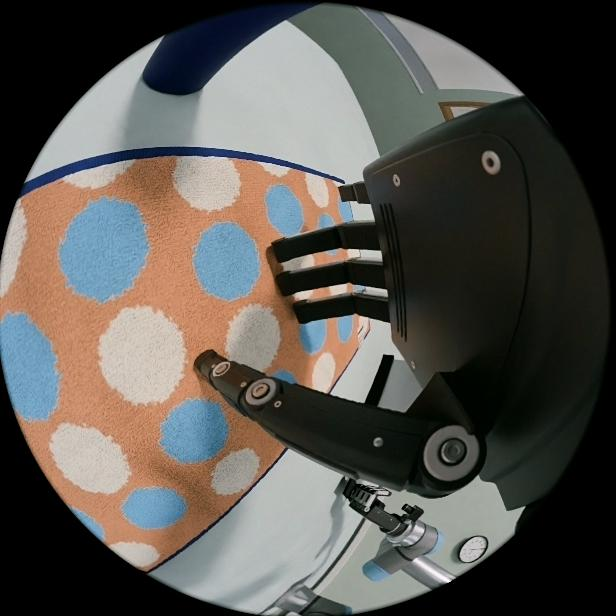

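move:
  target: [0,0.00055,0.00037,0,0,0,1,0.1,0.1,0.1,1,-0.99,0.9,-0.4,0,0,0,0,0,0,-1,-1,-1,-1,-0.8,1,-0.6,-0.4]
  speed: 0.004

move:
  target: [0,0.0004,0.00025,0,0,0,1,0.1,0.1,0.1,1,-0.99,0.9,-0.4,0,0,0,0,0,0,-1,-1,-1,-1,-0.8,1,-0.6,-0.4]
  speed: 0.004

Scene clock: 6391.40 s.
left_arm: end_effector_position=(+0.4547, +0.0200, +0.0264) hand_measured=(+1.000, +0.100, +0.100, +0.100, +1.000, -0.990) hand_load_n=(+0.0, +0.0, +0.0, +0.0, +0.0, +0.0) hand_stopped_by=(target, target, target, target, target, target) hand_force_limit=0.90 hand_speed=-0.40 end_effector_quat_wxyz=(-0.329, +0.625, -0.626, +0.329) | right_arm: end_effector_position=(+0.5362, +0.3920, +0.0346) hand_measured=(-1.000, -1.000, -1.000, -1.000, -0.364, +1.000) hand_load_n=(+0.0, +0.0, +0.0, -1.0, +0.5, +0.0) hand_stopped_by=(target, target, target, target, force, target) hand_force_limit=-0.60 hand_speed=-0.40 end_effector_quat_wxyz=(-0.140, +0.633, +0.693, +0.316)
Joint positions: left_arm=[3.802 -2.076 -2.679 0.897 1.042 0.416] | right_arm=[0.285 -1.057 2.151 3.166 -1.01 3.469]
Joint torques (N m): left_arm=[-4.05 14.43 6.1 3.31 -0.03 1.49] | right_arm=[0.27 -22.75 -4.44 -2.4 0.01 1.63]
Wrist force (N, zeroed by zero_wrist_force on left_arm): left_arm=[0.3 -6.6 -2.4] | right_arm=[3.7 2.2 -7.2]
Wrist torque (N m, zeroed by zero_wrist_force on left_arm): left_arm=[-0.37 -0.10 0.16] | right_arm=[0.53 -0.39 0.36]
Wrist force, peak (N, zeroed by zero_wrist_force on left_arm): left_arm=[0.4 -6.8 -2.4] | right_arm=[3.8 2.5 -7.8]
Hand target: left_arm +0.4547, +0.0200, +0.0264; -0.330, +0.625, -0.626, +0.329 | right_arm +0.5362, +0.3920, +0.0346; -0.140, +0.633, +0.693, +0.316
Off the commanded pose: left_arm 0.000 m, 0 deg | right_arm 0.000 m, 0 deg.
move: done

Scene clock: 6391.90 s.
left_arm: end_effector_position=(+0.4547, +0.0200, +0.0261) hand_measured=(+1.000, +0.100, +0.100, +0.100, +1.000, -0.990) hand_load_n=(+0.0, +0.0, +0.0, +0.0, +0.0, +0.0) hand_stopped_by=(target, target, target, target, target, target) hand_force_limit=0.90 hand_speed=-0.40 end_effector_quat_wxyz=(-0.330, +0.625, -0.626, +0.329) | right_arm: end_effector_position=(+0.5362, +0.3920, +0.0346) hand_measured=(-1.000, -1.000, -1.000, -1.000, -0.364, +1.000) hand_load_n=(+0.0, +0.0, +0.0, -1.5, +0.5, +0.0) hand_stopped_by=(target, target, target, target, force, target) hand_force_limit=-0.60 hand_speed=-0.40 end_effector_quat_wxyz=(-0.140, +0.633, +0.693, +0.316)
Joint positions: left_arm=[3.802 -2.077 -2.679 0.899 1.042 0.416] | right_arm=[0.285 -1.057 2.151 3.166 -1.01 3.469]
Joint torques (N m): left_arm=[1.75 13.47 12.09 2.8 -1.11 1.97] | right_arm=[0.48 -22.46 -4.62 -2.42 0.01 1.68]
Wrist force (N, zeroed by zero_wrist_force on left_arm): left_arm=[0.6 -9.7 -3.7] | right_arm=[3.8 2.2 -7.7]
Wrist torque (N m, zeroed by zero_wrist_force on left_arm): left_arm=[-0.53 -0.17 0.23] | right_arm=[0.57 -0.38 0.36]
Wrist force, peak (N, zeroed by zero_wrist_force on left_arm): left_arm=[0.6 -9.7 -3.7] | right_arm=[3.7 2.6 -7.7]
Hand target: left_arm +0.4547, +0.0200, +0.0261; -0.330, +0.625, -0.626, +0.329 | right_arm +0.5362, +0.3920, +0.0346; -0.140, +0.633, +0.693, +0.316
Off the commanded pose: left_arm 0.000 m, 0 deg | right_arm 0.000 m, 0 deg.
move: done

move:
  target:
    - [0,-0.0138,-0.0094,0,0,0,1,0.1,0.1,0.1,1,-0.99,0.9,-0.4,0,0,0,0,0,0,-1,-1,-1,-1,-0.8,1,-0.6,-0.4]
    - [0,-0.0138,-0.0094,0,0,0,1,1,1,1,1,-0.99,0.9,-0.4,0,0,0,0,0,0,-1,-1,-1,-1,-0.8,1,-0.6,-0.4]
  speed: 0.02

zero_wrist_force:
  arm: "left_arm"

move:
  target: [0,0.0207,0.0141,0,0,0,1,1,1,1,1,-0.99,0.9,-0.4,0,0,0,0,0,0,-1,-1,-1,-1,-0.8,1,-0.6,-0.4]
  speed: 0.005
  stop_force: 4

move:
  target:
    - [0,-0.0138,-0.0094,0,0,0,1,1,1,1,1,-0.99,0.9,-0.4,0,0,0,0,0,0,-1,-1,-1,-1,-0.8,1,-0.6,-0.4]
    - [0,-0.0138,-0.0094,0,0,0,1,0.1,0.1,0.1,1,0.99,0.9,-0.4,0,0,0,0,0,0,-1,-1,-1,-1,-0.8,1,-0.6,-0.4]
  speed: 0.02

zero_wrist_force:
  arm: "left_arm"

move:
  target: [0,0.0207,0.0141,0,0,0,1,0.1,0.1,0.1,1,0.99,0.9,-0.4,0,0,0,0,0,0,-1,-1,-1,-1,-0.8,1,-0.6,-0.4]
  speed: 0.005
  stop_force: 4
  cameras: ["cam_left_wrist"]

Scene clock: 6470.27 s.
left_arm: end_effector_position=(+0.4547, +0.0200, +0.0361) hand_measured=(+1.000, +1.000, +1.000, +1.000, +1.000, -0.990) hand_load_n=(+0.0, +0.0, +0.0, +0.0, +0.0, +0.0) hand_stopped_by=(target, target, target, target, target, target) hand_force_limit=0.90 hand_speed=-0.40 end_effector_quat_wxyz=(-0.329, +0.625, -0.626, +0.329) | right_arm: end_effector_position=(+0.5362, +0.3920, +0.0346) hand_measured=(-1.000, -1.000, -1.000, -1.000, -0.364, +1.000) hand_load_n=(+0.0, +0.0, +0.0, -1.5, +0.5, +0.0) hand_stopped_by=(target, target, target, target, force, target) hand_force_limit=-0.60 hand_speed=-0.40 end_effector_quat_wxyz=(-0.140, +0.633, +0.693, +0.316)
Joint positions: left_arm=[3.801 -2.024 -2.681 0.848 1.042 0.416] | right_arm=[0.285 -1.057 2.151 3.166 -1.01 3.469]
Joint torques (N m): left_arm=[-8.35 29.09 -3.09 1.57 1.08 1.58] | right_arm=[0.67 -23.2 -5.72 -2.23 -0.13 1.49]
Wrist force (N, zeroed by zero_wrist_force on left_arm): left_arm=[-0.2 0.2 0.0] | right_arm=[3.6 2.3 -7.6]
Wrist torque (N m, zeroed by zero_wrist_force on left_arm): left_arm=[0.01 0.04 -0.01] | right_arm=[0.57 -0.37 0.36]
Wrist force, peak (N, zeroed by zero_wrist_force on left_arm): left_arm=[0.4 -9.7 -3.7] | right_arm=[3.8 2.7 -7.7]
Hand target: left_arm +0.4547, +0.0200, +0.0361; -0.330, +0.625, -0.626, +0.329 | right_arm +0.5362, +0.3920, +0.0346; -0.140, +0.633, +0.693, +0.316
Off the commanded pose: left_arm 0.000 m, 0 deg | right_arm 0.000 m, 0 deg.
move: done

Wrist force sensor zeroed.

Scene clock: 6473.33 s.
left_arm: end_effector_position=(+0.4547, +0.0200, +0.0257) hand_measured=(+1.000, +1.000, +1.000, +1.000, +1.000, -0.990) hand_load_n=(+0.0, +0.0, +0.0, +0.0, +0.0, +0.0) hand_stopped_by=(target, target, target, target, target, target) hand_force_limit=0.90 hand_speed=-0.40 end_effector_quat_wxyz=(-0.330, +0.625, -0.626, +0.329) | right_arm: end_effector_position=(+0.5362, +0.3920, +0.0346) hand_measured=(-1.000, -1.000, -1.000, -1.000, -0.364, +1.000) hand_load_n=(+0.0, +0.0, +0.0, -1.0, +0.0, +0.0) hand_stopped_by=(target, target, target, target, force, target) hand_force_limit=-0.60 hand_speed=-0.40 end_effector_quat_wxyz=(-0.140, +0.633, +0.693, +0.316)
Joint positions: left_arm=[3.802 -2.08 -2.679 0.901 1.042 0.416] | right_arm=[0.285 -1.057 2.151 3.166 -1.01 3.469]
Joint torques (N m): left_arm=[3.63 28.89 1.93 0.5 -1.61 1.67] | right_arm=[0.69 -22.71 -3.57 -2.36 0.12 1.67]
Wrist force (N, zeroed by zero_wrist_force on left_arm): left_arm=[0.9 -3.1 -1.9] | right_arm=[4.0 2.3 -7.5]
Wrist torque (N m, zeroed by zero_wrist_force on left_arm): left_arm=[-0.28 -0.15 0.07] | right_arm=[0.57 -0.42 0.38]
Wrist force, peak (N, zeroed by zero_wrist_force on left_arm): left_arm=[0.9 -4.2 -2.6] | right_arm=[3.8 2.7 -7.7]
Hand target: left_arm +0.4547, +0.0200, +0.0256; -0.330, +0.625, -0.626, +0.329 (not the last commanded pose) | right_arm +0.5362, +0.3920, +0.0346; -0.140, +0.633, +0.693, +0.316
Off the commanded pose: left_arm 0.005 m, 0 deg | right_arm 0.000 m, 0 deg.
move: contact (left_arm)

Scene clock: 6476.27 s.
left_arm: end_effector_position=(+0.4547, +0.0200, +0.0357) hand_measured=(+1.000, +0.100, +0.100, +0.100, +1.000, +0.990) hand_load_n=(+0.0, +0.0, +0.0, +0.0, +0.0, -0.5) hand_stopped_by=(target, target, target, target, target, target) hand_force_limit=0.90 hand_speed=-0.40 end_effector_quat_wxyz=(-0.329, +0.625, -0.626, +0.329) | right_arm: end_effector_position=(+0.5362, +0.3920, +0.0346) hand_measured=(-1.000, -1.000, -1.000, -1.000, -0.364, +1.000) hand_load_n=(+0.0, +0.0, +0.0, -1.5, +0.5, +0.0) hand_stopped_by=(target, target, target, target, force, target) hand_force_limit=-0.60 hand_speed=-0.40 end_effector_quat_wxyz=(-0.140, +0.633, +0.693, +0.316)
Joint positions: left_arm=[3.801 -2.027 -2.681 0.85 1.042 0.416] | right_arm=[0.285 -1.057 2.151 3.166 -1.01 3.469]
Joint torques (N m): left_arm=[-7.63 29.74 5.24 1.19 0.97 1.62] | right_arm=[0.87 -23.01 -4.6 -2.56 0.09 1.62]
Wrist force (N, zeroed by zero_wrist_force on left_arm): left_arm=[0.1 -0.2 0.1] | right_arm=[3.6 2.3 -7.5]
Wrist torque (N m, zeroed by zero_wrist_force on left_arm): left_arm=[-0.04 -0.02 0.03] | right_arm=[0.56 -0.37 0.36]
Wrist force, peak (N, zeroed by zero_wrist_force on left_arm): left_arm=[0.7 -3.3 -2.1] | right_arm=[3.7 2.6 -7.8]
Hand target: left_arm +0.4547, +0.0200, +0.0357; -0.330, +0.625, -0.626, +0.329 | right_arm +0.5362, +0.3920, +0.0346; -0.140, +0.633, +0.693, +0.316
Off the commanded pose: left_arm 0.000 m, 0 deg | right_arm 0.000 m, 0 deg.
move: done

Wrist force sensor zeroed.

Scene clock: 6478.97 s.
left_arm: end_effector_position=(+0.4547, +0.0200, +0.0271) hand_measured=(+1.000, +0.100, +0.100, +0.100, +1.000, +0.990) hand_load_n=(+0.0, +0.0, +0.0, +0.0, +0.0, -0.5) hand_stopped_by=(target, target, target, target, target, target) hand_force_limit=0.90 hand_speed=-0.40 end_effector_quat_wxyz=(-0.330, +0.625, -0.626, +0.329) | right_arm: end_effector_position=(+0.5362, +0.3920, +0.0346) hand_measured=(-1.000, -1.000, -1.000, -1.000, -0.364, +1.000) hand_load_n=(+0.0, +0.0, +0.0, -1.5, +0.5, -0.5) hand_stopped_by=(target, target, target, target, force, target) hand_force_limit=-0.60 hand_speed=-0.40 end_effector_quat_wxyz=(-0.140, +0.633, +0.693, +0.316)
Joint positions: left_arm=[3.802 -2.072 -2.679 0.894 1.042 0.416] | right_arm=[0.285 -1.057 2.151 3.166 -1.01 3.469]
Joint torques (N m): left_arm=[2.69 29 2.37 0.37 -1.56 1.53] | right_arm=[1.04 -22.99 -4.47 -2.44 0.12 1.68]
Wrist force (N, zeroed by zero_wrist_force on left_arm): left_arm=[0.5 -3.3 -1.4] | right_arm=[3.8 2.4 -7.7]
Wrist torque (N m, zeroed by zero_wrist_force on left_arm): left_arm=[-0.14 -0.09 0.08] | right_arm=[0.60 -0.40 0.37]
Wrist force, peak (N, zeroed by zero_wrist_force on left_arm): left_arm=[0.8 -4.8 -1.7] | right_arm=[3.7 2.5 -7.8]
Hand target: left_arm +0.4547, +0.0200, +0.0271; -0.330, +0.625, -0.626, +0.329 (not the last commanded pose) | right_arm +0.5362, +0.3920, +0.0346; -0.140, +0.633, +0.693, +0.316
Off the commanded pose: left_arm 0.006 m, 0 deg | right_arm 0.000 m, 0 deg.
move: contact (left_arm)

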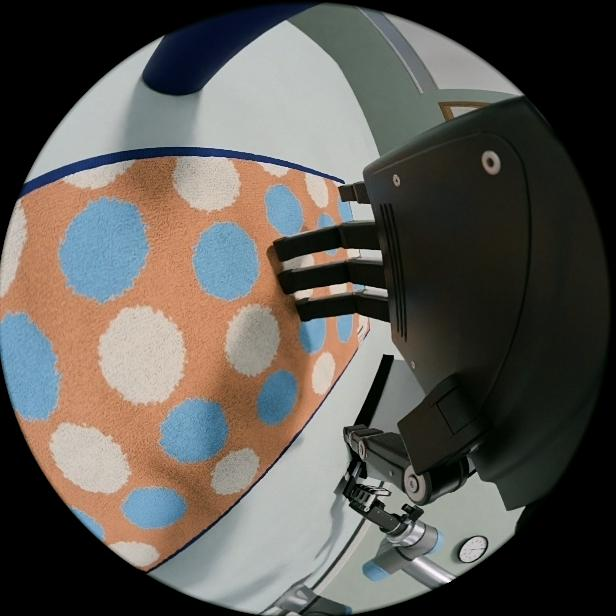

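move:
  target:
    - [0,-0.0166,-0.0113,0,0,0,1,0.1,0.1,0.1,1,0.99,0.9,-0.4,0,0,0,0,0,0,-1,-1,-1,-1,-0.8,1,-0.6,-0.4]
    - [0,-0.0166,-0.0113,0.0025,0,0,1,0.1,0.1,0.1,1,-0.99,0.9,-0.4,0,0,0,0,0,0,-1,-1,-1,-1,-0.8,1,-0.6,-0.4]
  speed: 0.02

zero_wrist_force:
  arm: "left_arm"

move:
  target: [0,0.0227,0.0153,0,0,0,1,0.1,0.1,0.1,1,-0.99,0.9,-0.4,0,0,0,0,0,0,-1,-1,-1,-1,-0.8,1,-0.6,-0.4]
  speed: 0.005
  stop_force: 4

move:
  target: [0,0.0011,0.00074,0,0,0,1,0.1,0.1,0.1,1,-0.99,0.9,-0.4,0,0,0,0,0,0,-1,-1,-1,-1,-0.8,1,-0.6,-0.4]
  speed: 0.004

Scene clock: 6510.00 s.
left_arm: end_effector_position=(+0.4548, +0.0200, +0.0391) hand_measured=(+1.000, +0.100, +0.100, +0.100, +1.000, -0.990) hand_load_n=(+0.0, +0.0, +0.0, +0.0, +0.0, +0.0) hand_stopped_by=(target, target, target, target, target, target) hand_force_limit=0.90 hand_speed=-0.40 end_effector_quat_wxyz=(-0.332, +0.624, -0.625, +0.331) | right_arm: end_effector_position=(+0.5362, +0.3920, +0.0346) hand_measured=(-1.000, -1.000, -1.000, -1.000, -0.364, +1.000) hand_load_n=(+0.0, +0.0, +0.0, -1.5, +0.5, +0.0) hand_stopped_by=(target, target, target, target, force, target) hand_force_limit=-0.60 hand_speed=-0.40 end_effector_quat_wxyz=(-0.140, +0.633, +0.693, +0.316)
Joint positions: left_arm=[3.805 -2.018 -2.684 0.851 1.036 0.414] | right_arm=[0.285 -1.057 2.151 3.166 -1.01 3.469]
Joint torques (N m): left_arm=[5.5 15.96 -10.41 4.48 -2.55 -1.41] | right_arm=[2.27 -22.71 -5.63 -2.57 0 1.72]
Wrist force (N, zeroed by zero_wrist_force on left_arm): left_arm=[-0.1 0.2 -0.1] | right_arm=[3.6 2.4 -7.4]
Wrist torque (N m, zeroed by zero_wrist_force on left_arm): left_arm=[0.06 0.03 0.15] | right_arm=[0.58 -0.37 0.36]
Wrist force, peak (N, zeroed by zero_wrist_force on left_arm): left_arm=[0.4 -3.7 -1.3] | right_arm=[3.9 2.4 -7.9]
Hand target: left_arm +0.4548, +0.0200, +0.0391; -0.332, +0.624, -0.625, +0.331 | right_arm +0.5362, +0.3920, +0.0346; -0.140, +0.633, +0.693, +0.316
Off the commanded pose: left_arm 0.000 m, 0 deg | right_arm 0.000 m, 0 deg.
move: done

Wrist force sensor zeroed.

Scene clock: 6513.40 s.
left_arm: end_effector_position=(+0.4548, +0.0200, +0.0269) hand_measured=(+1.000, +0.100, +0.100, +0.100, +1.000, -0.990) hand_load_n=(+0.0, +0.0, +0.0, +0.0, +0.0, +0.0) hand_stopped_by=(target, target, target, target, target, target) hand_force_limit=0.90 hand_speed=-0.40 end_effector_quat_wxyz=(-0.332, +0.624, -0.625, +0.331) | right_arm: end_effector_position=(+0.5362, +0.3920, +0.0346) hand_measured=(-1.000, -1.000, -1.000, -1.000, -0.364, +1.000) hand_load_n=(+0.0, +0.0, +0.0, -1.5, +0.5, +0.0) hand_stopped_by=(target, target, target, target, force, target) hand_force_limit=-0.60 hand_speed=-0.40 end_effector_quat_wxyz=(-0.140, +0.633, +0.693, +0.316)
Joint positions: left_arm=[3.805 -2.083 -2.682 0.914 1.036 0.414] | right_arm=[0.285 -1.057 2.151 3.166 -1.01 3.469]
Joint torques (N m): left_arm=[4.14 29.13 -0.14 0.34 -1.75 1.55] | right_arm=[1.24 -23.16 -5.48 -2.55 0.04 1.55]
Wrist force (N, zeroed by zero_wrist_force on left_arm): left_arm=[0.5 -4.0 -1.5] | right_arm=[3.8 2.3 -7.3]
Wrist torque (N m, zeroed by zero_wrist_force on left_arm): left_arm=[-0.25 -0.11 0.11] | right_arm=[0.56 -0.42 0.37]
Wrist force, peak (N, zeroed by zero_wrist_force on left_arm): left_arm=[0.5 -5.9 -2.3] | right_arm=[4.1 2.6 -7.7]
Hand target: left_arm +0.4547, +0.0200, +0.0269; -0.332, +0.624, -0.625, +0.331 (not the last commanded pose) | right_arm +0.5362, +0.3920, +0.0346; -0.140, +0.633, +0.693, +0.316
Off the commanded pose: left_arm 0.004 m, 0 deg | right_arm 0.000 m, 0 deg.
move: contact (left_arm)

Scene clock: 6513.90 s.
left_arm: end_effector_position=(+0.4547, +0.0200, +0.0261) hand_measured=(+1.000, +0.100, +0.100, +0.100, +1.000, -0.990) hand_load_n=(+0.0, +0.0, +0.0, +0.0, +0.0, +0.0) hand_stopped_by=(target, target, target, target, target, target) hand_force_limit=0.90 hand_speed=-0.40 end_effector_quat_wxyz=(-0.332, +0.624, -0.625, +0.331) | right_arm: end_effector_position=(+0.5362, +0.3920, +0.0346) hand_measured=(-1.000, -1.000, -1.000, -1.000, -0.364, +1.000) hand_load_n=(+0.0, +0.0, +0.0, -1.5, +0.5, +0.0) hand_stopped_by=(target, target, target, target, force, target) hand_force_limit=-0.60 hand_speed=-0.40 end_effector_quat_wxyz=(-0.140, +0.633, +0.693, +0.316)
Joint positions: left_arm=[3.805 -2.087 -2.681 0.918 1.036 0.415] | right_arm=[0.285 -1.057 2.151 3.166 -1.01 3.469]
Joint torques (N m): left_arm=[3.83 12.4 11.26 2.41 -1.4 1.49] | right_arm=[1.13 -23.48 -4.25 -2.47 0.04 1.57]
Wrist force (N, zeroed by zero_wrist_force on left_arm): left_arm=[0.6 -11.2 -4.9] | right_arm=[3.8 2.3 -7.5]
Wrist torque (N m, zeroed by zero_wrist_force on left_arm): left_arm=[-0.59 -0.19 0.25] | right_arm=[0.57 -0.41 0.37]
Wrist force, peak (N, zeroed by zero_wrist_force on left_arm): left_arm=[0.6 -11.2 -4.9] | right_arm=[3.9 2.4 -7.6]
Hand target: left_arm +0.4547, +0.0200, +0.0261; -0.332, +0.624, -0.625, +0.331 | right_arm +0.5362, +0.3920, +0.0346; -0.140, +0.633, +0.693, +0.316
Off the commanded pose: left_arm 0.000 m, 0 deg | right_arm 0.000 m, 0 deg.
move: done

move:
  target: [0,0,0,0.0025,0,0,1,0.1,0.1,0.1,1,-0.99,0.9,-0.8,0,0,0,0,0,0,-1,-1,-1,-1,-0.8,1,-0.6,-0.4]
  speed: 0.004

move:
  target: [0,0.0014,0.001,0,0,0,1,0.0,0.0,0.0,0.92,-0.99,0.9,-0.8,0,0,0,0,0,0,-1,-1,-1,-1,-0.8,1,-0.6,-0.4]
  speed: 0.004
  cameras: ["cam_left_wrist"]

Scene clock: 6523.60 s.
left_arm: end_effector_position=(+0.4547, +0.0200, +0.0261) hand_measured=(+1.000, +0.100, +0.100, +0.100, +1.000, -0.990) hand_load_n=(+0.0, +0.0, +0.0, +0.0, +0.0, +0.0) hand_stopped_by=(target, target, target, target, target, target) hand_force_limit=0.90 hand_speed=-0.80 end_effector_quat_wxyz=(-0.334, +0.623, -0.624, +0.334) | right_arm: end_effector_position=(+0.5362, +0.3920, +0.0346) hand_measured=(-1.000, -1.000, -1.000, -1.000, -0.364, +1.000) hand_load_n=(+0.0, +0.0, +0.0, -1.5, +0.5, +0.0) hand_stopped_by=(target, target, target, target, force, target) hand_force_limit=-0.60 hand_speed=-0.40 end_effector_quat_wxyz=(-0.140, +0.633, +0.693, +0.316)
Joint positions: left_arm=[3.809 -2.097 -2.684 0.937 1.03 0.413] | right_arm=[0.285 -1.057 2.151 3.166 -1.01 3.469]
Joint torques (N m): left_arm=[5.99 13 -13.25 2.72 -1.77 -1.35] | right_arm=[0.89 -23.58 -4.96 -2.36 0.12 1.73]
Wrist force (N, zeroed by zero_wrist_force on left_arm): left_arm=[1.2 -10.5 -5.3] | right_arm=[3.7 2.4 -7.3]
Wrist torque (N m, zeroed by zero_wrist_force on left_arm): left_arm=[-0.58 -0.24 0.23] | right_arm=[0.57 -0.38 0.36]
Wrist force, peak (N, zeroed by zero_wrist_force on left_arm): left_arm=[0.9 -11.9 -5.1] | right_arm=[3.9 2.5 -7.7]
Hand target: left_arm +0.4547, +0.0200, +0.0261; -0.334, +0.623, -0.624, +0.334 | right_arm +0.5362, +0.3920, +0.0346; -0.140, +0.633, +0.693, +0.316
Off the commanded pose: left_arm 0.000 m, 0 deg | right_arm 0.000 m, 0 deg.
move: done

Scene clock: 6524.13 s.
left_arm: end_effector_position=(+0.4547, +0.0200, +0.0251) hand_measured=(+1.000, +0.000, +0.000, +0.000, +0.922, -0.990) hand_load_n=(+0.0, +0.0, +0.5, +0.0, +4.5, +0.0) hand_stopped_by=(target, target, target, target, target, target) hand_force_limit=0.90 hand_speed=-0.80 end_effector_quat_wxyz=(-0.334, +0.623, -0.624, +0.334) | right_arm: end_effector_position=(+0.5362, +0.3920, +0.0346) hand_measured=(-1.000, -1.000, -1.000, -1.000, -0.364, +1.000) hand_load_n=(+0.0, +0.0, +0.0, -1.5, +0.5, +0.0) hand_stopped_by=(target, target, target, target, force, target) hand_force_limit=-0.60 hand_speed=-0.40 end_effector_quat_wxyz=(-0.140, +0.633, +0.693, +0.316)
Joint positions: left_arm=[3.809 -2.102 -2.683 0.942 1.03 0.413] | right_arm=[0.285 -1.057 2.151 3.166 -1.01 3.469]
Joint torques (N m): left_arm=[-1.74 10.81 11.71 1.41 -0.09 -1.09] | right_arm=[1.06 -23.48 -4.74 -2.43 0.08 1.81]
Wrist force (N, zeroed by zero_wrist_force on left_arm): left_arm=[2.1 -16.4 -12.5] | right_arm=[3.8 2.6 -7.3]
Wrist torque (N m, zeroed by zero_wrist_force on left_arm): left_arm=[-1.11 -0.48 0.33] | right_arm=[0.60 -0.40 0.38]
Wrist force, peak (N, zeroed by zero_wrist_force on left_arm): left_arm=[2.1 -16.4 -12.5] | right_arm=[4.0 2.5 -7.4]
Hand target: left_arm +0.4548, +0.0200, +0.0251; -0.334, +0.623, -0.624, +0.334 | right_arm +0.5362, +0.3920, +0.0346; -0.140, +0.633, +0.693, +0.316
Off the commanded pose: left_arm 0.000 m, 0 deg | right_arm 0.000 m, 0 deg.
move: done

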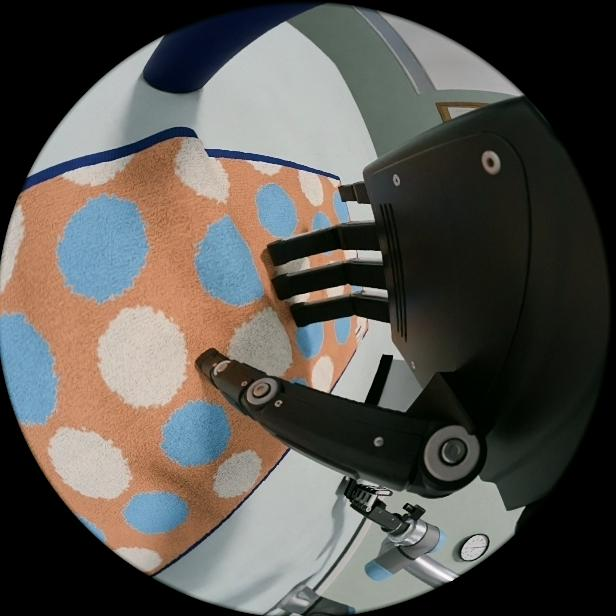

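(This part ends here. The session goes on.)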